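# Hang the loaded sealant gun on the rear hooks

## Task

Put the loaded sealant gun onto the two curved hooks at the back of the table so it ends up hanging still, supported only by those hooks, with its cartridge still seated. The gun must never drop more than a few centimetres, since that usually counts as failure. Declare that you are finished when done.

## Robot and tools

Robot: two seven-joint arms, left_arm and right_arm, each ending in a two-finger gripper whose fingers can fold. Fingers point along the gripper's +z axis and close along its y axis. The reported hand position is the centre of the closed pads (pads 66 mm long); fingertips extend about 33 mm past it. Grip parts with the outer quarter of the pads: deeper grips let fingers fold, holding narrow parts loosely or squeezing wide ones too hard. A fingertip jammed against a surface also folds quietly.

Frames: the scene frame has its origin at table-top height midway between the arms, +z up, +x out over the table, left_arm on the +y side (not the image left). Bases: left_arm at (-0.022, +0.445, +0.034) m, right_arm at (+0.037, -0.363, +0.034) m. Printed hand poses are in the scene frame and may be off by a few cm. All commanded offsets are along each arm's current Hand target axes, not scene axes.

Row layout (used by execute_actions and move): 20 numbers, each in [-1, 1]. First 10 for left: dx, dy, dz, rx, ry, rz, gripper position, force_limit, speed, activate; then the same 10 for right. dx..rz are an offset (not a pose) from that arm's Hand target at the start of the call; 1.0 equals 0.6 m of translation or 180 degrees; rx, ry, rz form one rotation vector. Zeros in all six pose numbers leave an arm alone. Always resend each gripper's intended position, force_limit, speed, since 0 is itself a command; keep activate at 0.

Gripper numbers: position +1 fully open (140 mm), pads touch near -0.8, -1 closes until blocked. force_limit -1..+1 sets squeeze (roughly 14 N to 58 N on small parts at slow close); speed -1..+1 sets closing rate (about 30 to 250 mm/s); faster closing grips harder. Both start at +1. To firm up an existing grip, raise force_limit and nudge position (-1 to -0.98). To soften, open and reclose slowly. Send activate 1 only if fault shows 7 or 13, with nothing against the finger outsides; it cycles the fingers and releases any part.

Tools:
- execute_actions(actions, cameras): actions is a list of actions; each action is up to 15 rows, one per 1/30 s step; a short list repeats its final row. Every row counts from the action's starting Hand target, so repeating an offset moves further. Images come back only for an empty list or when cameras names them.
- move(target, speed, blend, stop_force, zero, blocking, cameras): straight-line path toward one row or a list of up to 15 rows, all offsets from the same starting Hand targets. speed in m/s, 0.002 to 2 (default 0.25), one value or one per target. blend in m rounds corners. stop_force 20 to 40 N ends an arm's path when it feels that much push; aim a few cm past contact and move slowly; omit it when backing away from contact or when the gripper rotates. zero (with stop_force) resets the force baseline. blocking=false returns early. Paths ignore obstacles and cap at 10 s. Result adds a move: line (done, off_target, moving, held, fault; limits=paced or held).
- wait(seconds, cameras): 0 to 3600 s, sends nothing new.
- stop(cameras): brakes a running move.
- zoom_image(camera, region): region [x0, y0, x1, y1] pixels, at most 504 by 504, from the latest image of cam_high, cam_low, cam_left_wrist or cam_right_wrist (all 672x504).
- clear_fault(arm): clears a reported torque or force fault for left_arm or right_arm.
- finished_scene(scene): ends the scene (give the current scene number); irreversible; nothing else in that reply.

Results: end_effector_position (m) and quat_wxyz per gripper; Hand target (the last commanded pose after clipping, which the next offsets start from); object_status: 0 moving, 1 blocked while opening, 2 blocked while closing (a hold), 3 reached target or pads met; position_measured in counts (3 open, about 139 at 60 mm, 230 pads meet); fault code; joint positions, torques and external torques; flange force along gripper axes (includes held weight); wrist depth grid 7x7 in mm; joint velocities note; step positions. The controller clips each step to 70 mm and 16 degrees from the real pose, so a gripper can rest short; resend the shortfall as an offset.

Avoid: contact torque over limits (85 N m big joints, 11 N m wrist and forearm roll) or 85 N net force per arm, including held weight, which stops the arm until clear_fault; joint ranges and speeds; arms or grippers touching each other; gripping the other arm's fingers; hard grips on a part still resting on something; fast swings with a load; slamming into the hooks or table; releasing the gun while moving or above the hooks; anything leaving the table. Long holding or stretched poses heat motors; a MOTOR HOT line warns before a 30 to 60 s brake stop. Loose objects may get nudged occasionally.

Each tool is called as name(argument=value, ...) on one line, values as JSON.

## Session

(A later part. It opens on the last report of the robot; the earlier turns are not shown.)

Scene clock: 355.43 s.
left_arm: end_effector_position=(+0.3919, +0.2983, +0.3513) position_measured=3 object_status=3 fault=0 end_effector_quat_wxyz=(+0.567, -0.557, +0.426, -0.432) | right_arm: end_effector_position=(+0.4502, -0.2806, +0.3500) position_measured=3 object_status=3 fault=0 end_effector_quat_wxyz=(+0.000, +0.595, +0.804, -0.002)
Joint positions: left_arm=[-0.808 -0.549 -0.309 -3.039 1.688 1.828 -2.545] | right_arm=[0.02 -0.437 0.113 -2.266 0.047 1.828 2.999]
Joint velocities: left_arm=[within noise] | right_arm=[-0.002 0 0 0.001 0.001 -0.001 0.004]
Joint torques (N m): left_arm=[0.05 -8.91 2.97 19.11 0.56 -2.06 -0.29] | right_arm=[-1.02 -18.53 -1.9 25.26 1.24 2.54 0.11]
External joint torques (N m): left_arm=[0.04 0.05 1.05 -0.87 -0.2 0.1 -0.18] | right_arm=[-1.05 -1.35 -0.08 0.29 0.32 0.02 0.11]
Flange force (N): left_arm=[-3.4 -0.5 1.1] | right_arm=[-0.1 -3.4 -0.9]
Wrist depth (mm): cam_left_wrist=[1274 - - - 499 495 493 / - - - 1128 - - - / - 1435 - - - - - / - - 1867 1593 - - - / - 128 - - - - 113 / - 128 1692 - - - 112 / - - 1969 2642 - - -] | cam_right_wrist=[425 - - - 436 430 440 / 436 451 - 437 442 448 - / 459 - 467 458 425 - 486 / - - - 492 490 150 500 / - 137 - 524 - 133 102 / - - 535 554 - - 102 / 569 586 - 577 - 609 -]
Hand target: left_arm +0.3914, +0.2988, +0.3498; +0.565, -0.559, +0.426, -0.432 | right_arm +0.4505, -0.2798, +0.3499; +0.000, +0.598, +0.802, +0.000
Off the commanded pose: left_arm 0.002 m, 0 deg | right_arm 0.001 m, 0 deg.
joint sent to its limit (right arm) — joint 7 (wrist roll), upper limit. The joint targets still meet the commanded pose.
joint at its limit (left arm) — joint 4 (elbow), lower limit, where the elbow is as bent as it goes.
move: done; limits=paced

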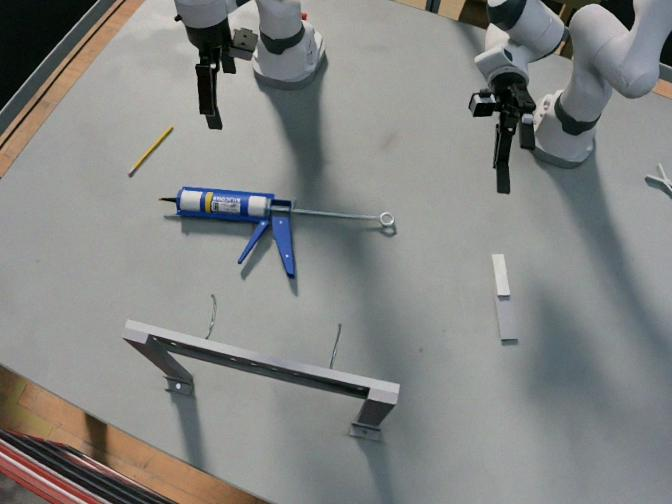

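move(target=[[0,0,0,0,0,0,1,1,1,0, 0,0.14,0,0,0,0,1,1,1,0],[0,0,0,0,0,0,1,1,1,0, 0.15,0.2,0,0,0,-0.5,1,1,1,0],[0,0,0,0,0,0,1,1,1,0, 0.25,0.2,0,0,0,-0.97,1,1,1,0]], speed=0.6, cameras=["cam_high"])

Scene clock: 373.00 s.
left_arm: end_effector_position=(+0.3919, +0.2983, +0.3513) position_measured=3 object_status=3 fault=0 end_effector_quat_wxyz=(+0.567, -0.557, +0.426, -0.432) | right_arm: end_effector_position=(+0.5233, -0.1015, +0.3505) position_measured=3 object_status=3 fault=0 end_effector_quat_wxyz=(+0.000, +0.772, -0.636, +0.002)
Joint positions: left_arm=[-0.808 -0.549 -0.309 -3.039 1.688 1.828 -2.545] | right_arm=[0.12 -0.039 0.325 -1.863 0.01 1.828 0.293]
Joint velocities: left_arm=[within noise] | right_arm=[-0.001 0 0 -0.001 0 0 -0.005]
Joint torques (N m): left_arm=[0.02 -8.97 2.95 19.09 0.56 -2.06 -0.28] | right_arm=[-0.12 -30.59 -1.26 25.85 1.02 2.31 -0.17]
External joint torques (N m): left_arm=[0.05 0.03 1.07 -0.95 -0.21 0.09 -0.18] | right_arm=[-0.33 -0.88 -1.03 0.76 0.29 -0.28 -0.17]
Flange force (N): left_arm=[-3.8 -0.7 1.0] | right_arm=[1.7 0.3 -2.7]
Wrist depth (mm): cam_left_wrist=[- - - - - 484 488 / - - 1305 1354 1259 - - / - - - - - - 532 / - - - 1407 - - - / - 119 - - - - 117 / - 111 - 3735 - - 112 / - - - 2166 - - -] | cam_right_wrist=[- 422 429 400 - - - / - - 439 439 - 476 484 / 455 456 - 431 482 504 520 / - 471 - - - 505 511 / - 135 505 495 522 125 106 / - - - - 553 - 102 / 533 583 569 592 - - -]
Hand target: left_arm +0.3914, +0.2988, +0.3498; +0.565, -0.559, +0.426, -0.432 | right_arm +0.5226, -0.1018, +0.3499; +0.000, +0.773, -0.635, +0.000
Off the commanded pose: left_arm 0.002 m, 0 deg | right_arm 0.001 m, 0 deg.
joint at its limit (left arm) — joint 4 (elbow), lower limit, where the elbow is as bent as it goes.
move: done; limits=paced

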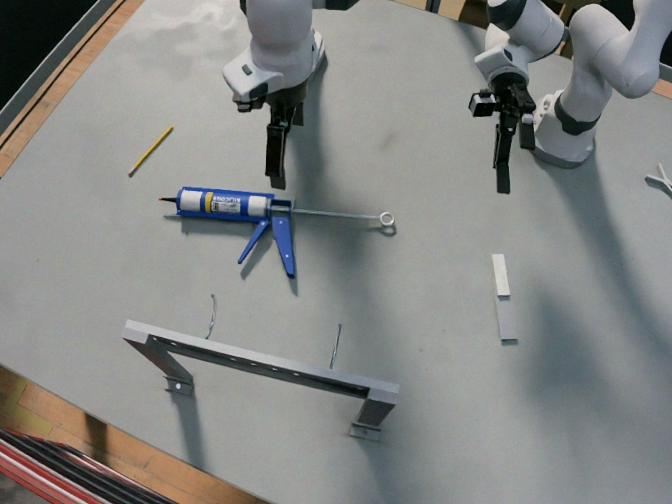

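move(target=[0,0,0,0,0,0,1,1,1,0, -0.073,-0.06,-0.05,0.498,0.049,0.049,1,1,1,0], speed=0.5, cameras=["cam_high","cam_right_wrist"])

Scene clock: 381.33 s.
left_arm: end_effector_position=(+0.3919, +0.2983, +0.3513) position_measured=3 object_status=3 fault=0 end_effector_quat_wxyz=(+0.567, -0.557, +0.426, -0.432) | right_arm: end_effector_position=(+0.5493, -0.0529, +0.3795) position_measured=3 object_status=3 fault=0 end_effector_quat_wxyz=(+0.497, -0.502, +0.500, -0.501)
Joint positions: left_arm=[-0.808 -0.549 -0.309 -3.039 1.688 1.828 -2.545] | right_arm=[-0.71 -1.494 1.598 -2.776 0.245 3.448 1.304]
Joint velocities: left_arm=[within noise] | right_arm=[0 0.001 0.001 0 0.004 0 0.007]
Joint torques (N m): left_arm=[0.04 -8.98 2.97 19.1 0.56 -2.05 -0.3] | right_arm=[-0.76 15.7 -23.77 2.22 3.37 0.77 0]
External joint torques (N m): left_arm=[0.05 0.05 1.07 -0.96 -0.21 0.12 -0.19] | right_arm=[-0.75 -0.77 0.89 1.38 0.11 0.1 0.1]
Flange force (N): left_arm=[-3.7 -0.5 1.1] | right_arm=[-3.5 4.3 5.7]
Wrist depth (mm): cam_left_wrist=[- 1337 1231 1171 488 498 492 / - - 1305 1231 - - - / - 1444 - - - - 593 / - 1629 1558 1380 - - 584 / - - - - 1884 - 112 / - - 2063 2083 - - 107 / - 2233 1464 2166 - - -] | cam_right_wrist=[- - 859 849 852 805 459 / 1175 - 873 887 509 497 503 / - 1249 - - - - - / - 1411 1175 - - - - / - 149 1294 - 505 133 102 / - 1286 1439 1411 526 531 102 / - - 1439 - - - -]
Hand target: left_arm +0.3914, +0.2988, +0.3498; +0.565, -0.559, +0.426, -0.432 | right_arm +0.5494, -0.0518, +0.3798; +0.500, -0.500, +0.500, -0.500
Off the commanded pose: left_arm 0.002 m, 0 deg | right_arm 0.001 m, 0 deg.
joint at its limit (left arm) — joint 4 (elbow), lower limit, where the elbow is as bent as it goes.
move: done; limits=paced

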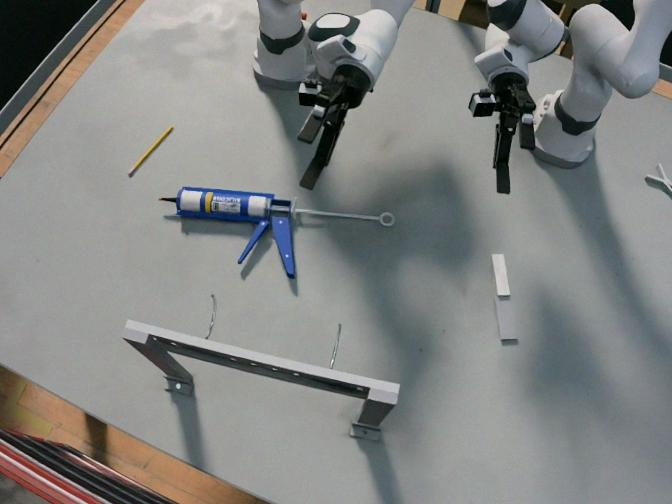

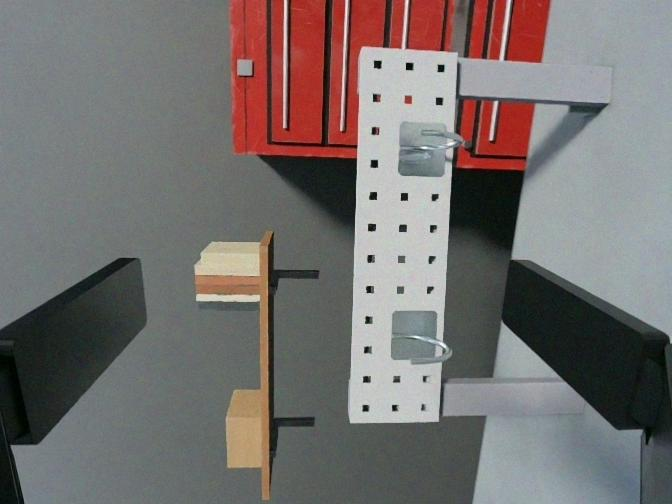

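move(target=[0,0,0,0,0,0,1,1,1,0, -0.05,0,0.05,0,-0.061,0,1,1,1,0], speed=0.3, cameras=["cam_right_wrist"])

zoom_image(camera="cam_right_wrist", region=[340, 60, 500, 300])

zoom_image(camera="cam_right_wrist", region=[340, 260, 500, 500])

Scene clock: 400.33 s.
left_arm: end_effector_position=(+0.3919, +0.2983, +0.3513) position_measured=3 object_status=3 fault=0 end_effector_quat_wxyz=(+0.567, -0.557, +0.426, -0.432) | right_arm: end_effector_position=(+0.5795, -0.0234, +0.3807) position_measured=3 object_status=3 fault=0 end_effector_quat_wxyz=(+0.545, -0.544, +0.452, -0.450)
Joint positions: left_arm=[-0.808 -0.549 -0.309 -3.039 1.688 1.828 -2.545] | right_arm=[-0.941 -1.401 1.602 -2.721 0.173 3.817 1.303]
Joint velocities: left_arm=[within noise] | right_arm=[0 0.001 0.001 0 -0.001 0.004 0]
Joint torques (N m): left_arm=[0.04 -8.96 2.97 19.09 0.56 -2.05 -0.28] | right_arm=[-0.75 18.89 -24.73 3.94 3.08 0.79 -0.22]
External joint torques (N m): left_arm=[0.05 0.07 1.08 -0.92 -0.21 0.12 -0.18] | right_arm=[-0.78 0.28 0.46 1.4 -0.52 0.1 -0.12]
Flange force (N): left_arm=[-3.6 -0.5 1.1] | right_arm=[0.1 -0.1 7.2]
Wrist depth (mm): cam_left_wrist=[- - - - 487 491 490 / - - 1259 1313 - - 511 / - 1464 - - - 1389 - / - - - 1444 - - 515 / - 123 - - - - 124 / - 111 - - - - 112 / - 2233 - 2256 - 2044 -] | cam_right_wrist=[1120 1201 808 785 - 732 480 / - - 1242 - 412 - - / - 1242 1201 - - 597 477 / 1294 1333 1201 - 460 573 495 / - 138 1449 - 494 125 106 / - - 1907 - 1586 727 102 / - - - - 1890 757 -]
Hand target: left_arm +0.3914, +0.2988, +0.3498; +0.565, -0.559, +0.426, -0.432 | right_arm +0.5794, -0.0218, +0.3798; +0.545, -0.546, +0.450, -0.450
Off the commanded pose: left_arm 0.002 m, 0 deg | right_arm 0.002 m, 0 deg.
joint at its limit (left arm) — joint 4 (elbow), lower limit, where the elbow is as bent as it goes.
move: done

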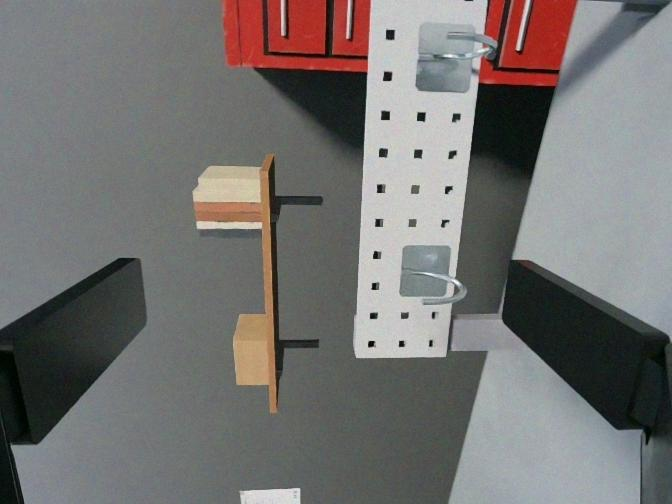

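Scaled by 2.100.

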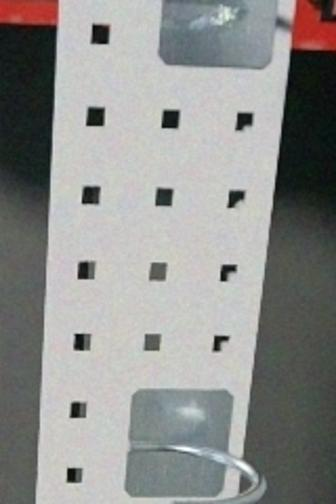

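Scaled by 2.100.

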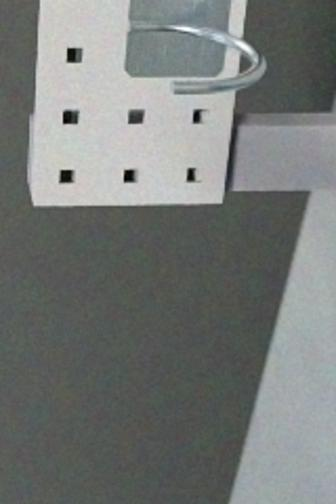

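move(target=[[0,0,0,0,0,0,1,1,1,0, 0.05,0.05,0.05,-0.49,0.06,0,1,1,1,0],[0,0,0,0,0,0,1,1,1,0, 0.05,0.05,-0.15,-0.49,0.06,0,1,1,1,0]], speed=0.4)

Scene clock: 463.70 s.
left_arm: end_effector_position=(+0.3919, +0.2983, +0.3513) position_measured=3 object_status=3 fault=0 end_effector_quat_wxyz=(+0.567, -0.557, +0.426, -0.432) | right_arm: end_effector_position=(+0.4963, -0.0684, +0.3501) position_measured=3 object_status=3 fault=0 end_effector_quat_wxyz=(+0.030, +0.729, -0.681, +0.056)
Joint positions: left_arm=[-0.808 -0.549 -0.309 -3.039 1.688 1.828 -2.545] | right_arm=[-0.202 -0.03 0.783 -1.842 -0.102 1.783 0.58]
Joint velocities: left_arm=[within noise] | right_arm=[0 0.001 0 0.001 -0.001 0 -0.006]
Joint torques (N m): left_arm=[0.05 -8.94 2.97 19.07 0.56 -2.06 -0.31] | right_arm=[-0.18 -23.48 -1.53 25.15 0.79 2.45 -0.18]
External joint torques (N m): left_arm=[0.05 0.07 1.07 -1 -0.21 0.1 -0.2] | right_arm=[-0.29 -1.72 -0.95 0.37 0.3 0.04 -0.18]
Flange force (N): left_arm=[-3.7 -0.4 1.1] | right_arm=[6.0 6.6 -0.7]
Wrist depth (mm): cam_left_wrist=[- - - - 488 501 500 / - - - 1313 - - 538 / - - - - - - 519 / - - - 1416 - - - / - 127 1761 - - - 124 / - 111 - - - - 112 / - - - 2145 - - -] | cam_right_wrist=[445 442 424 414 - 464 487 / - 460 465 446 475 - - / - 469 470 486 - 494 - / - 464 500 - 501 - - / - 135 496 - 498 132 102 / - - 509 - - - 102 / - - 516 525 521 - -]
Hand target: left_arm +0.3914, +0.2988, +0.3498; +0.565, -0.559, +0.426, -0.432 | right_arm +0.4967, -0.0684, +0.3499; +0.028, +0.730, -0.680, +0.055
Off the commanded pose: left_arm 0.002 m, 0 deg | right_arm 0.000 m, 0 deg.
joint at its limit (left arm) — joint 4 (elbow), lower limit, where the elbow is as bent as it goes.
move: done; limits=paced

move(target=[[0,0,0,0,0,0,1,1,1,0, 0.1,-0.01,0.01,-0.0285,0.0049,0.4643,1,1,1,0],[0,0,0,0,0,0,1,1,1,0, 0.337,-0.03,0.041,-0.057,0.0098,0.9287,1,1,1,0]], speed=0.5)

Scene clock: 480.93 s.
left_arm: end_effector_position=(+0.3919, +0.2983, +0.3513) position_measured=3 object_status=3 fault=0 end_effector_quat_wxyz=(+0.567, -0.557, +0.426, -0.432) | right_arm: end_effector_position=(+0.5300, -0.2711, +0.3494) position_measured=3 object_status=3 fault=0 end_effector_quat_wxyz=(+0.001, +0.595, +0.803, -0.001)
Joint positions: left_arm=[-0.808 -0.549 -0.309 -3.039 1.688 1.828 -2.545] | right_arm=[-0.812 -0.302 0.848 -2.03 0.231 1.82 2.845]
Joint velocities: left_arm=[within noise] | right_arm=[-0.002 -0.001 0 0 0 0 0.006]
Joint torques (N m): left_arm=[0.03 -8.93 2.98 19.1 0.56 -2.05 -0.29] | right_arm=[-0.62 -12.19 -7.18 25.74 1.15 2.1 0.18]
External joint torques (N m): left_arm=[0.03 0.05 1.08 -0.97 -0.21 0.11 -0.19] | right_arm=[-0.83 -1.2 -0.02 1.38 0.23 -0.39 0.18]
Flange force (N): left_arm=[-3.8 -0.6 1.0] | right_arm=[0.4 0.1 -4.6]
Wrist depth (mm): cam_left_wrist=[- - - - 481 492 486 / - - 1036 1354 - - 544 / - - - 1238 - - - / - - - 1679 - - - / - 128 - - - - 124 / - 138 - - 2044 - 112 / - - - 2579 - - -] | cam_right_wrist=[- - 413 402 406 421 - / - - - 430 454 463 468 / 468 - - 437 - 483 - / 471 - - 476 - 492 - / - 149 - - 521 125 102 / - 535 553 - - - 102 / - 602 - 628 - - -]
Hand target: left_arm +0.3914, +0.2988, +0.3498; +0.565, -0.559, +0.426, -0.432 | right_arm +0.5295, -0.2702, +0.3500; +0.000, +0.598, +0.802, +0.000
Off the commanded pose: left_arm 0.002 m, 0 deg | right_arm 0.001 m, 0 deg.
joint at its limit (left arm) — joint 4 (elbow), lower limit, where the elbow is as bent as it goes.
move: done; limits=paced

move(target=[0.515,0.317,-0.005,-0.4497,0.4449,-0.3438,1,1,1,0, 0,0,0,0,0,0,1,1,1,0], speed=0.4, cameras=["cam_left_wrist","cam_high"])

Scene clock: 495.47 s.
left_arm: end_effector_position=(+0.4737, +0.0005, +0.1603) position_measured=3 object_status=3 fault=0 end_effector_quat_wxyz=(+0.500, +0.503, -0.498, +0.499) | right_arm: end_effector_position=(+0.5300, -0.2711, +0.3495) position_measured=3 object_status=3 fault=0 end_effector_quat_wxyz=(+0.001, +0.597, +0.803, -0.001)
Joint positions: left_arm=[-2.562 -1.773 1.96 -1.452 2.82 3.876 -2.522] | right_arm=[-0.812 -0.302 0.848 -2.03 0.231 1.82 2.848]
Joint velocities: left_arm=[0 0 0.001 0 0 0.005 0.001] | right_arm=[within noise]
Joint torques (N m): left_arm=[0.11 39.3 -27.63 -1.93 -2.28 1.79 0.19] | right_arm=[-0.1 -11.84 -7.58 25.68 0.91 2.12 0.14]
External joint torques (N m): left_arm=[0.02 1.62 -0.52 0.38 0.28 0.28 0.16] | right_arm=[-0.21 -0.85 -0.29 1.29 0 -0.39 0.14]
Flange force (N): left_arm=[1.9 -3.0 -0.6] | right_arm=[0.2 0.3 -4.4]
Wrist depth (mm): cam_left_wrist=[- 1917 2083 1666 1969 1617 1570 / - - 1934 1884 1917 1790 1617 / - - - - - - - / 998 1526 1867 895 - - - / - 123 - 461 - - 131 / - 118 308 322 331 - - / - 264 281 - 293 - -] | cam_right_wrist=[- 428 - 410 415 - 436 / - - 444 430 - - - / - 465 - 450 - - 488 / - - 484 461 504 - 509 / - 149 550 524 531 133 102 / - - - 556 557 566 102 / - 589 589 563 - 609 -]
Hand target: left_arm +0.4723, +0.0002, +0.1601; +0.500, +0.500, -0.500, +0.500 | right_arm +0.5295, -0.2702, +0.3500; +0.000, +0.598, +0.802, +0.000
Off the commanded pose: left_arm 0.001 m, 0 deg | right_arm 0.001 m, 0 deg.
joint sent to its limit (left arm) — joint 5 (forearm roll), upper limit. The joint targets still meet the commanded pose.
move: done; limits=paced
Images, in order (width x height): cam_high 672x504, cam_left_wrist 672x504.

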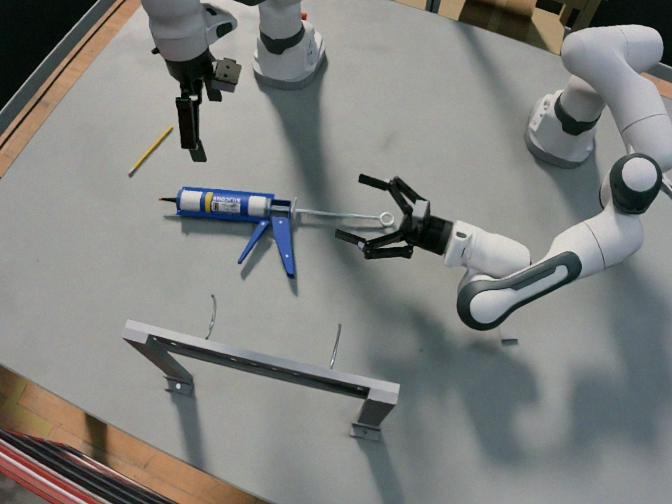

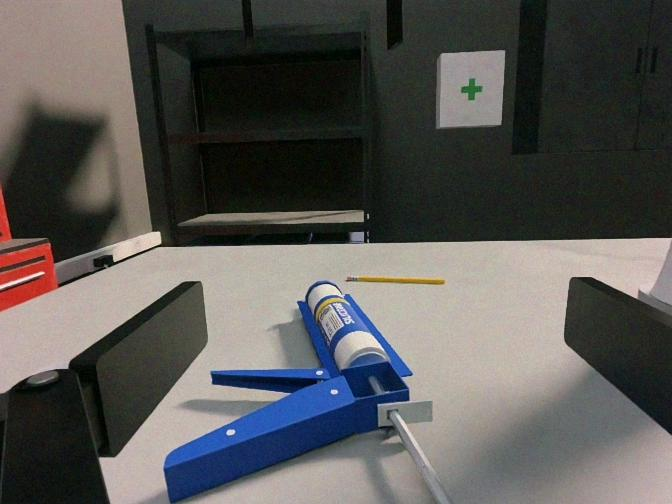

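zoom_image(camera="cam_left_wrist", region=[200, 270, 460, 504])

Scaled by 1.938.

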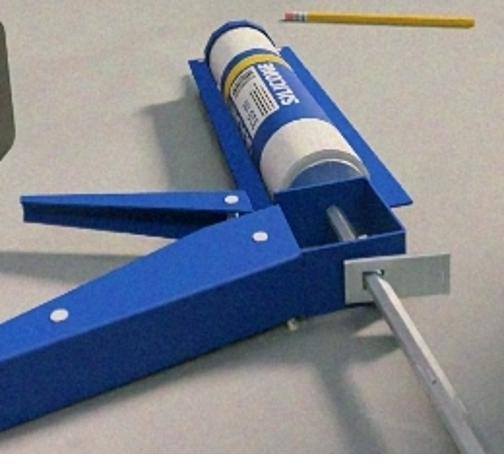

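move(target=[0.15,0,-0.45,0,0,0,1,1,1,0, 0.0685,0.004,0.217,0,0,0.007,0.2,1,1,0], speed=0.3, cameras=["cam_right_wrist","cam_high"])

Scene clock: 530.87 s.
left_arm: end_effector_position=(+0.4736, +0.2708, +0.2491) position_measured=3 object_status=3 fault=0 end_effector_quat_wxyz=(+0.497, +0.500, -0.501, +0.502) | right_arm: end_effector_position=(+0.5190, -0.2296, +0.2200) position_measured=104 object_status=3 fault=0 end_effector_quat_wxyz=(-0.002, +0.605, +0.796, +0.000)
Joint positions: left_arm=[-2.11 -1.465 2.017 -1.583 2.805 4.269 -2.639] | right_arm=[-0.847 -0.204 1.04 -2.274 0.213 2.156 2.979]
Joint velocities: left_arm=[within noise] | right_arm=[0.001 0 0.002 0 -0.001 0.002 0.007]
Joint torques (N m): left_arm=[0.11 41.25 -25.9 2.7 -3 1.48 -0.22] | right_arm=[-0.73 -10 -5.3 24.28 0.44 2.52 0.12]
External joint torques (N m): left_arm=[-0.14 2.65 0.15 -0.74 -0.16 0.25 -0.25] | right_arm=[-0.9 -0.34 -0.04 0.85 -0.35 0.03 0.12]
Flange force (N): left_arm=[5.6 4.2 -0.1] | right_arm=[-0.7 5.0 -0.6]
Wrist depth (mm): cam_left_wrist=[- - - 547 617 1790 619 / 1117 - 2329 595 2063 1867 628 / 569 - - 633 - 2006 739 / 632 1238 1884 1313 1776 2145 701 / 942 122 - 641 - - 138 / - - - - - - 112 / - - - - - - -] | cam_right_wrist=[- - - - - 319 - / - 313 327 303 300 334 334 / 328 339 339 314 344 - - / 348 354 335 332 365 - - / 361 102 334 352 142 106 100 / - 68 398 397 409 75 79 / - - - 440 429 - 75]
Hand target: left_arm +0.4723, +0.2703, +0.2500; +0.500, +0.500, -0.500, +0.500 | right_arm +0.5199, -0.2302, +0.2199; +0.000, +0.607, +0.795, +0.000
Off the commanded pose: left_arm 0.002 m, 0 deg | right_arm 0.001 m, 0 deg.
move: done
Images, in order (width x height): cam_high 672x504, cam_right_wrist 672x504.

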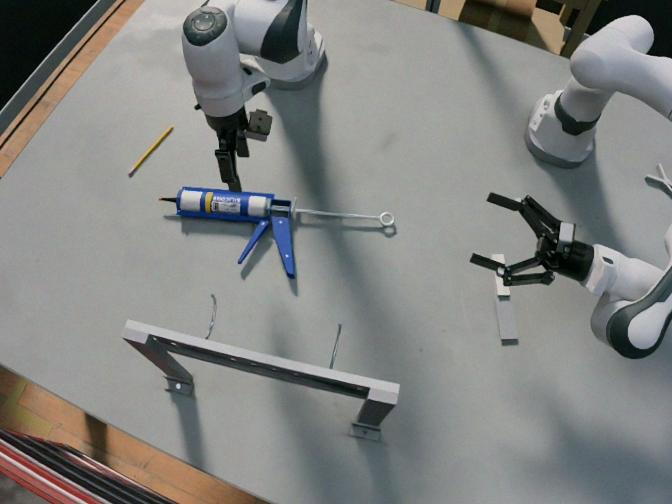

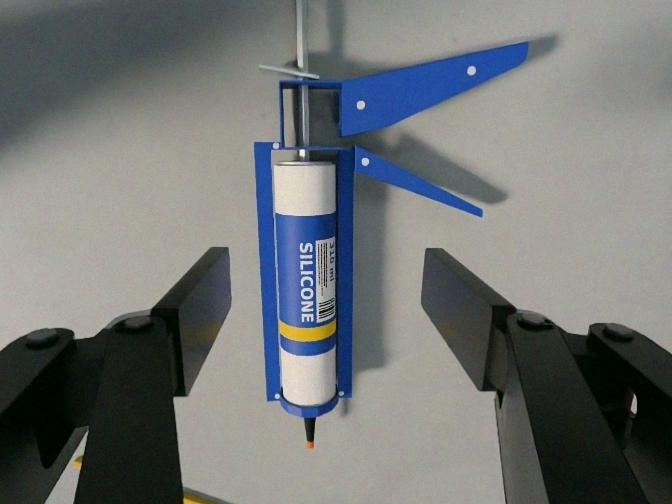

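move(target=[0,0,0,0,0,0,1,1,1,0, 0,-0.0208,0,0,0,0,0.65,1,1,0], speed=0.3)

move(target=[0,0,0,0,0,0,1,1,1,0, 0,0,0.25,0,0,0,0.65,1,1,0], speed=0.15, cameras=["cam_right_wrist","cam_low","cam_left_wrist"])

Scene clock: 552.40 s.
left_arm: end_effector_position=(+0.4735, +0.2708, +0.2491) position_measured=3 object_status=3 fault=0 end_effector_quat_wxyz=(+0.497, +0.500, -0.501, +0.502) | right_arm: end_effector_position=(+0.5092, -0.2338, +0.2204) position_measured=47 object_status=3 fault=0 end_effector_quat_wxyz=(+0.001, +0.608, +0.794, +0.000)
Joint positions: left_arm=[-2.11 -1.465 2.017 -1.583 2.805 4.27 -2.641] | right_arm=[-0.813 -0.255 1.001 -2.31 0.256 2.156 2.951]
Joint velocities: left_arm=[within noise] | right_arm=[0 0 0.001 -0.001 0 0 -0.005]
Joint torques (N m): left_arm=[0.25 40.86 -26.24 2.74 -2.77 1.47 -0.13] | right_arm=[0.49 -10.54 -7.21 23.65 1.1 2.33 -0.18]
External joint torques (N m): left_arm=[0.03 2.17 -0.08 -0.69 0.09 0.23 -0.16] | right_arm=[0.47 -1.27 -0.67 0.36 0.31 -0.18 -0.18]
Flange force (N): left_arm=[4.8 4.4 -0.2] | right_arm=[0.2 -9.3 -5.3]
Wrist depth (mm): cam_left_wrist=[- - - 547 534 1884 612 / 1041 - 1917 602 2083 1884 683 / 544 - 2434 1570 1776 2256 688 / 637 1776 2063 2233 - 2380 703 / 938 127 - 633 - - 130 / - 111 - - - - 124 / - - - - - - 388] | cam_right_wrist=[- - - - - 314 325 / 323 319 329 329 298 336 - / 337 - 337 326 - 353 - / 349 348 - 317 - - 387 / - 120 383 335 - 119 392 / - 103 - 371 - 105 - / - - 420 - 451 - -]
Hand target: left_arm +0.4723, +0.2703, +0.2500; +0.500, +0.500, -0.500, +0.500 | right_arm +0.5079, -0.2335, +0.2199; +0.000, +0.607, +0.795, +0.000
Off the commanded pose: left_arm 0.002 m, 0 deg | right_arm 0.001 m, 0 deg.
move: done

Scene clock: 556.37 s.
left_arm: end_effector_position=(+0.4735, +0.2708, +0.2491) position_measured=3 object_status=3 fault=0 end_effector_quat_wxyz=(+0.497, +0.500, -0.501, +0.502) | right_arm: end_effector_position=(+0.5085, -0.2337, +0.0703) position_measured=47 object_status=3 fault=0 end_effector_quat_wxyz=(-0.001, +0.603, +0.797, +0.002)
Joint positions: left_arm=[-2.11 -1.465 2.017 -1.583 2.805 4.27 -2.641] | right_arm=[0.836 0.167 -0.598 -2.437 0.181 2.57 3.001]
Joint torques (N m): left_arm=[0.27 40.81 -26.27 2.74 -2.75 1.46 -0.17] | right_arm=[0.9 -28 -3.56 20.37 0.83 2.13 0.13]
External joint torques (N m): left_arm=[0.05 2.13 -0.12 -0.71 0.11 0.23 -0.2] | right_arm=[0.69 -0.25 -1.15 1.22 0.33 -0.38 0.13]
Flange force (N): left_arm=[4.8 4.5 -0.1] | right_arm=[0.3 3.1 -2.8]
Wrist depth (mm): cam_left_wrist=[- - 2519 1952 504 1867 614 / 959 - 2490 579 510 1884 639 / 564 - - 605 - 2256 706 / 628 1297 1952 651 - 1062 701 / 946 119 - 641 - 791 131 / - 111 - - - 487 118 / - - - 400 379 - -] | cam_right_wrist=[176 176 163 167 152 154 156 / 179 181 184 188 158 191 191 / 192 195 174 156 176 197 - / - 199 200 159 207 210 216 / - 120 193 167 223 119 222 / - 102 200 177 235 127 - / - 238 214 188 248 252 -]
Hand target: left_arm +0.4723, +0.2703, +0.2500; +0.500, +0.500, -0.500, +0.500 | right_arm +0.5077, -0.2334, +0.0699; +0.000, +0.607, +0.795, +0.000
Off the commanded pose: left_arm 0.002 m, 0 deg | right_arm 0.001 m, 1 deg.
joint sent to its limit (right arm) — joint 7 (wrist roll), upper limit. The joint targets still meet the commanded pose.
move: done
Images, in order (width x height): cam_low 672x504, cam_left_wrist 672x504, cam_right_wrist 672x504.

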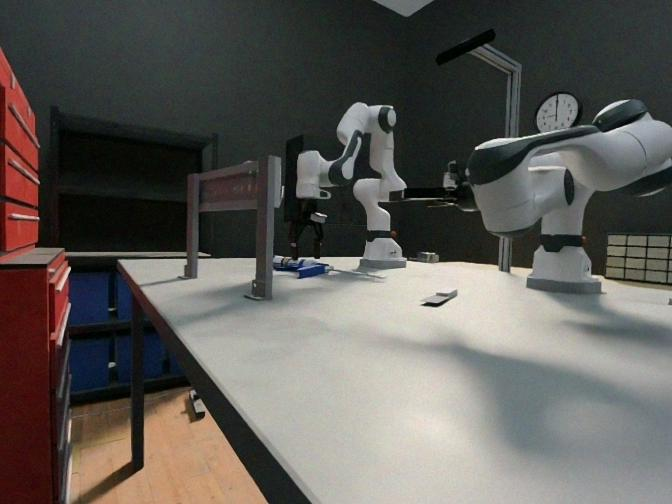

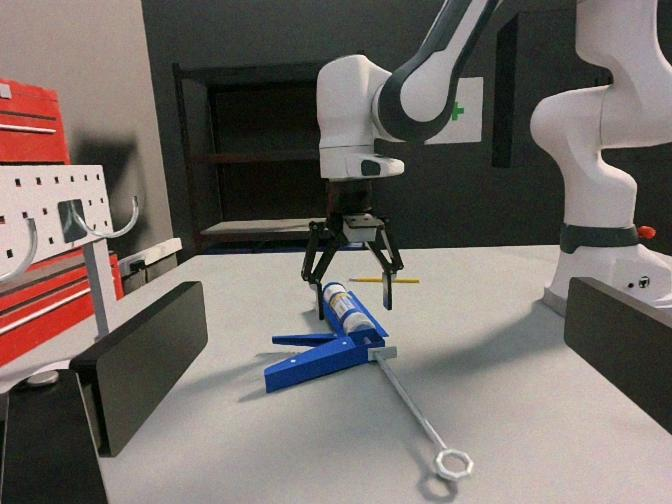

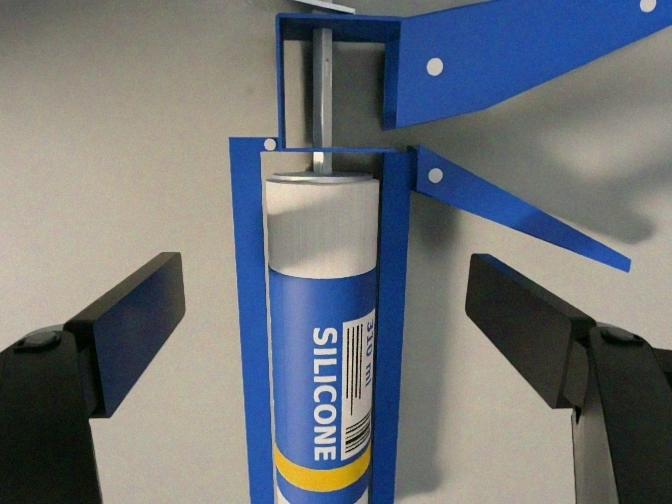

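move(target=[0,0,0,0,0,0,1,1,1,0, 0,0,0.055,0,0,0,0.65,1,1,0], speed=0.08, cameras=["cam_right_wrist","cam_left_wrist"])

zoom_image(camera="cam_left_wrist", region=[240, 200, 480, 420])

Scene clock: 562.43 s.
left_arm: end_effector_position=(+0.4735, +0.2708, +0.2491) position_measured=3 object_status=3 fault=0 end_effector_quat_wxyz=(+0.497, +0.500, -0.501, +0.502) | right_arm: end_effector_position=(+0.5062, -0.2337, +0.0367) position_measured=47 object_status=3 fault=0 end_effector_quat_wxyz=(-0.001, +0.607, +0.794, -0.002)
Joint positions: left_arm=[-2.11 -1.465 2.017 -1.583 2.805 4.27 -2.641] | right_arm=[0.797 0.258 -0.541 -2.435 0.274 2.637 2.949]
Joint velocities: left_arm=[within noise] | right_arm=[0.001 -0.001 0.001 -0.001 -0.001 0 -0.006]
Joint torques (N m): left_arm=[0.26 40.82 -26.25 2.75 -2.75 1.47 -0.13] | right_arm=[-0.69 -30.75 -3.86 18.98 0.79 2.58 -0.25]
External joint torques (N m): left_arm=[-0.03 2.27 -0.26 -0.68 0.09 0.24 -0.16] | right_arm=[-0.84 -0.54 -0.27 1.06 0.34 0.07 -0.25]
Flange force (N): left_arm=[5.1 4.2 -0.1] | right_arm=[-2.0 3.6 1.1]
Wrist depth (mm): cam_left_wrist=[1337 - - - 497 1776 614 / 1094 - 2519 581 499 1917 637 / 1041 - - 590 2083 2006 708 / 922 1836 2083 647 2708 - 692 / 954 135 - 647 - - 131 / - - - - - - - / - - - - - - -] | cam_right_wrist=[146 147 148 143 121 122 123 / 155 154 155 156 153 127 164 / 160 163 141 139 144 142 - / 168 168 144 123 154 147 152 / - 120 153 131 182 119 185 / - 192 164 137 192 119 - / - 197 197 146 181 - -]
Hand target: left_arm +0.4723, +0.2703, +0.2500; +0.500, +0.500, -0.500, +0.500 | right_arm +0.5077, -0.2334, +0.0369; +0.000, +0.607, +0.795, +0.000
Off the commanded pose: left_arm 0.002 m, 0 deg | right_arm 0.002 m, 0 deg.
move: done
Images, in order (width x height): cam_left_wrist 672x504, cam_right_wrist 672x504.

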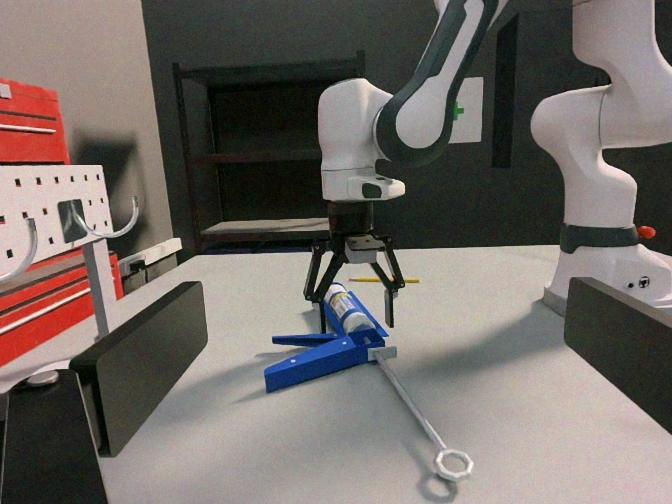

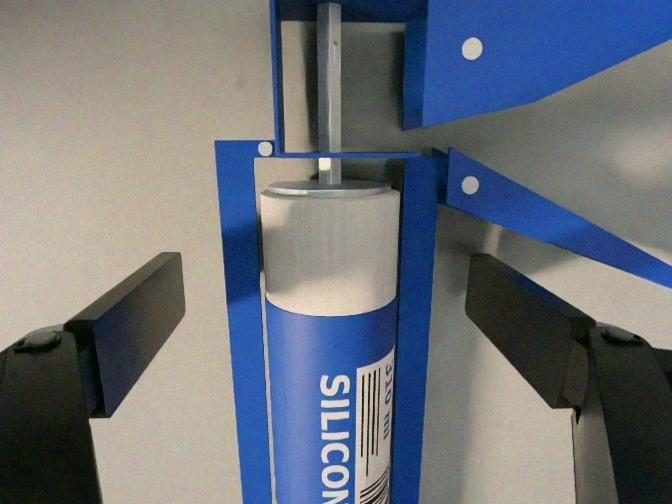

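Scaled by 2.100.

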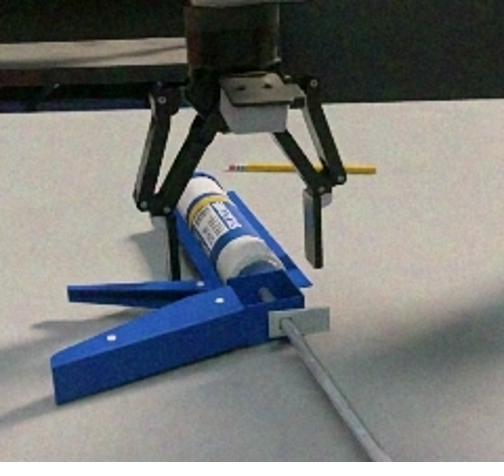

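move(target=[0,0,0,0,0,0,1,1,1,0, 0,0,0,0,0,0,-1,-0.3,-1,0], cameras=["cam_right_wrist","cam_left_wrist"])

wait(seconds=1)

Scene clock: 568.77 s.
left_arm: end_effector_position=(+0.4735, +0.2708, +0.2491) position_measured=3 object_status=3 fault=0 end_effector_quat_wxyz=(+0.497, +0.500, -0.501, +0.502) | right_arm: end_effector_position=(+0.5065, -0.2336, +0.0369) position_measured=109 object_status=0 fault=0 end_effector_quat_wxyz=(-0.001, +0.606, +0.795, -0.002)
Joint positions: left_arm=[-2.11 -1.465 2.017 -1.583 2.805 4.27 -2.641] | right_arm=[0.797 0.258 -0.54 -2.435 0.274 2.637 2.946]
Joint torques (N m): left_arm=[0.29 40.79 -26.23 2.77 -2.76 1.46 -0.14] | right_arm=[-0.64 -30.09 -3.92 18.7 0.77 2.64 -0.13]
External joint torques (N m): left_arm=[0.03 2.07 -0.07 -0.69 0.1 0.22 -0.17] | right_arm=[-0.83 0.16 -0.37 0.78 0.32 0.13 -0.13]
Flange force (N): left_arm=[4.6 4.4 -0.1] | right_arm=[-1.9 4.0 2.6]
Wrist depth (mm): cam_left_wrist=[- - - - 497 1851 607 / 1100 - 2233 590 501 1719 649 / 563 - - 593 - - 1761 / 635 2708 2006 652 - - 699 / 942 - - 681 - - 124 / - 111 - - - 507 - / - - - - 375 - -] | cam_right_wrist=[146 148 148 144 122 122 124 / 153 152 155 156 158 126 163 / 161 161 141 139 144 166 170 / 168 169 144 123 153 177 152 / 175 101 142 131 141 98 185 / - 68 163 137 168 75 80 / - - 172 146 179 - 74]
Hand target: left_arm +0.4723, +0.2703, +0.2500; +0.500, +0.500, -0.500, +0.500 | right_arm +0.5077, -0.2334, +0.0369; +0.000, +0.607, +0.795, +0.000
Off the commanded pose: left_arm 0.002 m, 0 deg | right_arm 0.001 m, 0 deg.
move: done
Images, in order (width x height): cam_left_wrist 672x504, cam_right_wrist 672x504.

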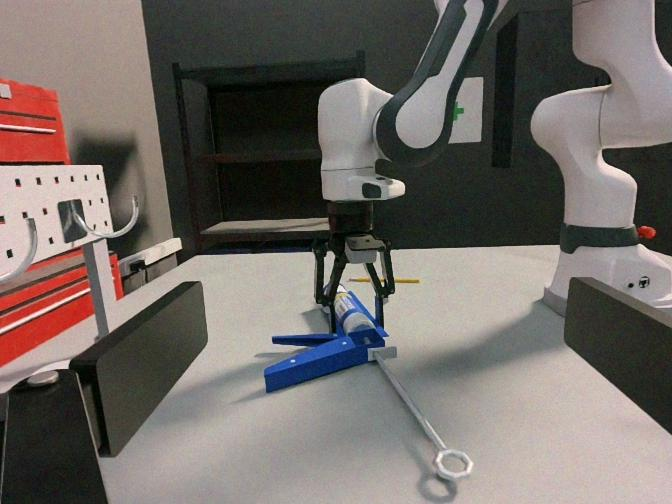

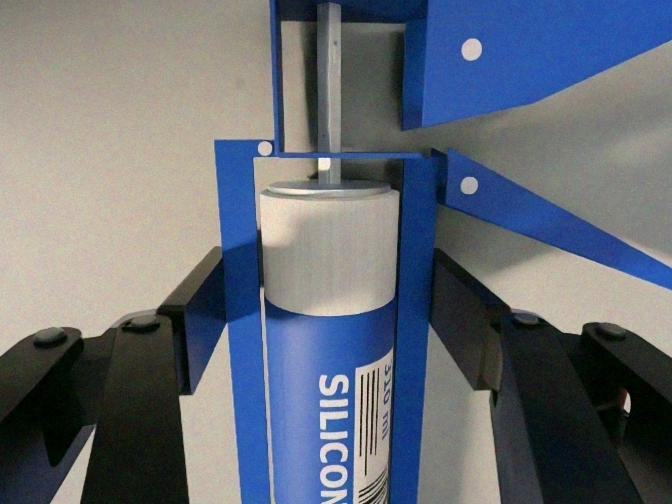

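Scene clock: 569.77 s.
left_arm: end_effector_position=(+0.4735, +0.2708, +0.2491) position_measured=3 object_status=3 fault=0 end_effector_quat_wxyz=(+0.497, +0.500, -0.501, +0.502) | right_arm: end_effector_position=(+0.5065, -0.2336, +0.0369) position_measured=109 object_status=2 fault=0 end_effector_quat_wxyz=(-0.001, +0.606, +0.795, -0.002)
Joint positions: left_arm=[-2.11 -1.465 2.017 -1.583 2.805 4.27 -2.641] | right_arm=[0.797 0.258 -0.54 -2.435 0.274 2.637 2.946]
Joint torques (N m): left_arm=[0.3 40.78 -26.27 2.79 -2.75 1.47 -0.14] | right_arm=[-0.59 -30.07 -3.86 18.73 0.78 2.62 -0.15]
External joint torques (N m): left_arm=[0.22 2.14 -0.14 -0.56 0.09 0.23 -0.17] | right_arm=[-0.72 0.09 -0.27 0.89 0.33 0.13 -0.15]
Flange force (N): left_arm=[4.7 4.3 -0.4] | right_arm=[-1.7 4.2 2.6]
Wrist depth (mm): cam_left_wrist=[1313 - 2188 - 518 1790 615 / 1036 - 1617 590 503 1836 643 / 566 - - 598 630 2025 669 / 633 1666 2025 654 - - 708 / 963 - - 651 - - 112 / - 110 - - - 481 107 / - - 426 - - - -] | cam_right_wrist=[146 147 148 130 122 122 124 / 153 155 157 156 158 159 159 / 161 162 140 140 145 164 170 / 167 169 143 123 153 177 156 / 175 101 142 131 141 108 184 / - 68 163 137 165 75 81 / - - 197 145 179 - 74]
Hand target: left_arm +0.4723, +0.2703, +0.2500; +0.500, +0.500, -0.500, +0.500 | right_arm +0.5077, -0.2334, +0.0369; +0.000, +0.607, +0.795, +0.000
Tool commands: left_gripper/position=+1.0 left_gripper/force_limit=+1.0 left_gripper/speed=+1.0 left_gripper/activate=+0.0 right_gripper/position=-1.0 right_gripper/force_limit=-0.3 right_gripper/speed=-1.0 right_gripper/activate=+0.0
Off the commanded pose: left_arm 0.002 m, 0 deg | right_arm 0.001 m, 0 deg.
wait: 1.00 s; at rest by 0.17 s

move(target=[0,0,0,0,0,0,1,1,1,0, 0,0,-0.1,0,0,0,-1,-0.3,-1,0], speed=0.1, cameras=["cam_right_wrist","cam_left_wrist"])

Scene clock: 574.20 s.
left_arm: end_effector_position=(+0.4735, +0.2708, +0.2491) position_measured=3 object_status=3 fault=0 end_effector_quat_wxyz=(+0.497, +0.500, -0.501, +0.502) | right_arm: end_effector_position=(+0.5048, -0.2351, +0.0942) position_measured=109 object_status=2 fault=0 end_effector_quat_wxyz=(-0.004, +0.603, +0.798, -0.004)
Joint positions: left_arm=[-2.11 -1.465 2.017 -1.583 2.805 4.27 -2.641] | right_arm=[1.163 0.134 -0.93 -2.43 0.181 2.492 3]
Joint torques (N m): left_arm=[0.26 40.78 -26.28 2.76 -2.75 1.47 -0.19] | right_arm=[0.8 -23.4 -4.22 24 0.98 2.94 0.1]
External joint torques (N m): left_arm=[0.1 2.24 -0.22 -0.61 0.09 0.24 -0.22] | right_arm=[0.67 -2.58 -1.29 3.99 0.42 0.46 0.1]
Flange force (N): left_arm=[5.0 4.2 -0.3] | right_arm=[0.5 1.5 -10.6]
Wrist depth (mm): cam_left_wrist=[- - 2434 575 498 1900 624 / 1057 - 2103 563 498 1820 578 / 554 - - 607 - 2083 701 / 938 1321 2025 683 2256 2742 706 / 946 128 796 598 - - 124 / - 111 - - - - 112 / - - - - - - -] | cam_right_wrist=[197 200 198 145 138 142 146 / 206 208 208 209 140 142 219 / 217 - 146 133 153 221 - / 228 225 147 132 155 168 233 / - 95 147 133 145 101 94 / - 68 151 134 159 75 80 / - - 153 135 160 - 73]
Hand target: left_arm +0.4723, +0.2703, +0.2500; +0.500, +0.500, -0.500, +0.500 | right_arm +0.5078, -0.2334, +0.0969; +0.000, +0.607, +0.795, +0.000
Off the commanded pose: left_arm 0.002 m, 0 deg | right_arm 0.004 m, 1 deg.
joint sent to its limit (right arm) — joint 7 (wrist roll), upper limit. The joint targets still meet the commanded pose.
move: off_target (right_arm)
Images, in order (width x height): cam_left_wrist 672x504, cam_right_wrist 672x504.

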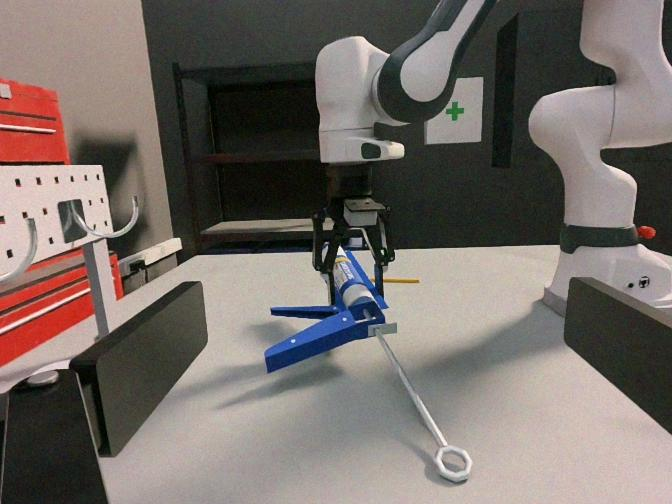

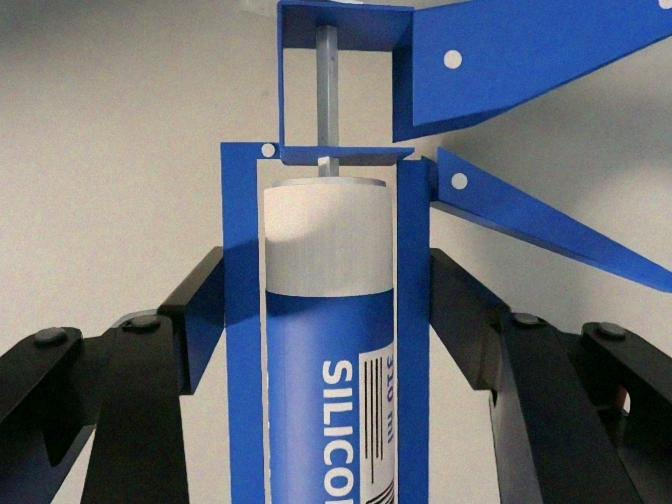

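move(target=[0,0,0,0,0,0,1,1,1,0, 0,0,0.098,0,0,0,-1,-0.3,-1,0], speed=0.08)

move(target=[0,0,0,0,0,0,1,1,1,0, 0,0,0,0,0,0,0.45,-0.3,-0.8,0])

move(target=[0,0,0,0,0,0,1,1,1,0, 0.0167,0,0,0,0,0,0.45,-0.3,-0.8,0], speed=0.08, cameras=["cam_right_wrist"])

Scene clock: 607.70 s.
left_arm: end_effector_position=(+0.4735, +0.2708, +0.2491) position_measured=3 object_status=3 fault=0 end_effector_quat_wxyz=(+0.497, +0.500, -0.501, +0.502) | right_arm: end_effector_position=(+0.5057, -0.2348, +0.0374) position_measured=109 object_status=2 fault=0 end_effector_quat_wxyz=(-0.002, +0.610, +0.792, -0.003)
Joint positions: left_arm=[-2.11 -1.465 2.017 -1.583 2.805 4.27 -2.641] | right_arm=[1.024 0.306 -0.755 -2.426 0.417 2.607 2.854]
Joint velocities: left_arm=[within noise] | right_arm=[-0.001 0 0.001 -0.001 0.001 0.002 -0.007]
Joint torques (N m): left_arm=[0.31 40.79 -26.29 2.75 -2.75 1.46 -0.16] | right_arm=[-0.33 -28 -5.5 18.91 0.55 2.69 -0.48]
External joint torques (N m): left_arm=[0.17 2.24 -0.24 -0.6 0.09 0.23 -0.19] | right_arm=[-0.48 -0.68 0.36 1.12 0.08 0.19 -0.48]
Flange force (N): left_arm=[5.1 4.4 -0.3] | right_arm=[-1.7 3.9 2.6]
Wrist depth (mm): cam_left_wrist=[- - - - 478 1934 610 / 1036 - 2210 581 491 1934 641 / 570 1593 3051 602 - 1867 706 / 637 2063 2103 658 - - 703 / 934 123 - 656 - - 124 / - 127 - - - - 112 / - - 438 - 381 - 383] | cam_right_wrist=[- 149 148 143 122 122 124 / - 155 155 156 162 127 162 / 162 163 140 137 145 166 171 / 170 171 145 124 153 174 175 / 177 102 141 133 144 99 97 / - 68 162 139 169 75 80 / - - 176 147 181 - 74]
Hand target: left_arm +0.4723, +0.2703, +0.2500; +0.500, +0.500, -0.500, +0.500 | right_arm +0.5077, -0.2334, +0.0381; +0.000, +0.607, +0.795, +0.000
Off the commanded pose: left_arm 0.002 m, 0 deg | right_arm 0.003 m, 1 deg.
move: done

Scene clock: 608.43 s.
left_arm: end_effector_position=(+0.4735, +0.2708, +0.2491) position_measured=3 object_status=3 fault=0 end_effector_quat_wxyz=(+0.497, +0.500, -0.501, +0.502) | right_arm: end_effector_position=(+0.5058, -0.2340, +0.0373) position_measured=72 object_status=0 fault=0 end_effector_quat_wxyz=(-0.002, +0.608, +0.794, -0.002)
Joint positions: left_arm=[-2.11 -1.465 2.017 -1.583 2.805 4.27 -2.641] | right_arm=[1.023 0.306 -0.753 -2.426 0.417 2.608 2.849]
Joint torques (N m): left_arm=[0.29 40.76 -26.28 2.78 -2.75 1.47 -0.16] | right_arm=[-0.55 -28.23 -6.23 18.87 0.48 2.52 -0.16]
External joint torques (N m): left_arm=[0.17 2.2 -0.22 -0.61 0.09 0.25 -0.19] | right_arm=[-0.69 -0.87 -0.37 1.1 0 0.03 -0.16]
Flange force (N): left_arm=[5.0 4.4 -0.4] | right_arm=[-1.6 2.5 -1.1]
Wrist depth (mm): cam_left_wrist=[- - - - 479 1805 605 / 994 - 2166 581 492 720 660 / 569 - - 582 - 697 694 / 632 1184 1987 654 - - 706 / 989 128 - 649 - - 117 / - 127 - - 573 - - / - 461 - - - - -] | cam_right_wrist=[147 148 149 141 122 122 124 / - 156 155 155 157 161 162 / 162 163 140 138 145 166 173 / 170 169 146 125 155 175 176 / - 108 153 132 163 115 185 / - 187 162 139 169 - 89 / - 207 173 147 207 - -]
Hand target: left_arm +0.4723, +0.2703, +0.2500; +0.500, +0.500, -0.500, +0.500 | right_arm +0.5077, -0.2334, +0.0381; +0.000, +0.607, +0.795, +0.000
Off the commanded pose: left_arm 0.002 m, 0 deg | right_arm 0.002 m, 0 deg.
move: done

Scene clock: 609.13 s.
left_arm: end_effector_position=(+0.4735, +0.2708, +0.2491) position_measured=3 object_status=3 fault=0 end_effector_quat_wxyz=(+0.497, +0.500, -0.501, +0.502) | right_arm: end_effector_position=(+0.5034, -0.2247, +0.0373) position_measured=72 object_status=3 fault=0 end_effector_quat_wxyz=(-0.002, +0.604, +0.797, -0.002)
Joint positions: left_arm=[-2.11 -1.465 2.017 -1.583 2.805 4.27 -2.641] | right_arm=[1.041 0.306 -0.751 -2.426 0.417 2.609 2.86]
Joint velocities: left_arm=[within noise] | right_arm=[0.001 0 0 0.001 0 -0.001 0.005]
Joint torques (N m): left_arm=[0.27 40.78 -26.28 2.75 -2.75 1.45 -0.16] | right_arm=[0.48 -28.22 -6.69 18.88 0.47 2.46 0.02]
External joint torques (N m): left_arm=[0.04 2.14 -0.17 -0.67 0.09 0.21 -0.19] | right_arm=[0.37 -0.83 -0.82 1.13 0 -0.03 0.02]
Flange force (N): left_arm=[4.8 4.4 -0.1] | right_arm=[0.5 0.1 -5.3]
Wrist depth (mm): cam_left_wrist=[- - - - 477 1790 615 / 1117 - 2256 567 480 1820 669 / 1083 - - 589 561 1917 690 / 942 1089 2006 643 1100 1094 699 / 976 123 722 667 686 717 131 / - 111 - - - - - / - 421 - - - - -] | cam_right_wrist=[148 148 149 132 140 123 125 / 154 155 156 157 129 128 163 / 162 159 143 156 148 168 172 / 167 172 145 126 151 146 178 / - 108 154 133 159 113 156 / - 189 163 139 169 - 89 / - 203 171 147 206 - -]
Hand target: left_arm +0.4723, +0.2703, +0.2500; +0.500, +0.500, -0.500, +0.500 | right_arm +0.5050, -0.2238, +0.0381; +0.000, +0.607, +0.795, +0.000
Off the commanded pose: left_arm 0.002 m, 0 deg | right_arm 0.002 m, 0 deg.
move: done

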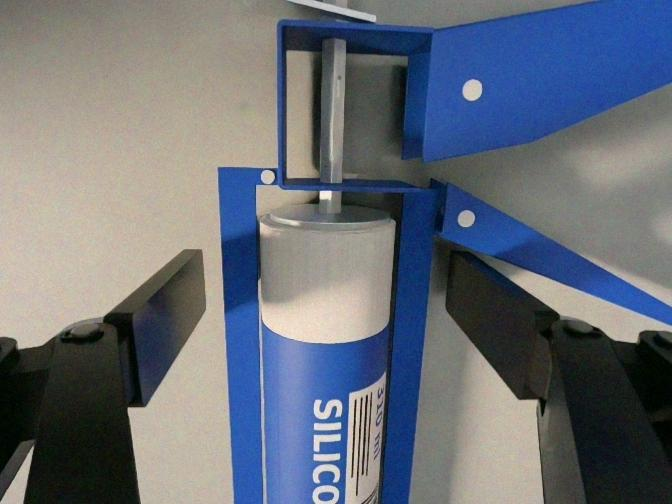

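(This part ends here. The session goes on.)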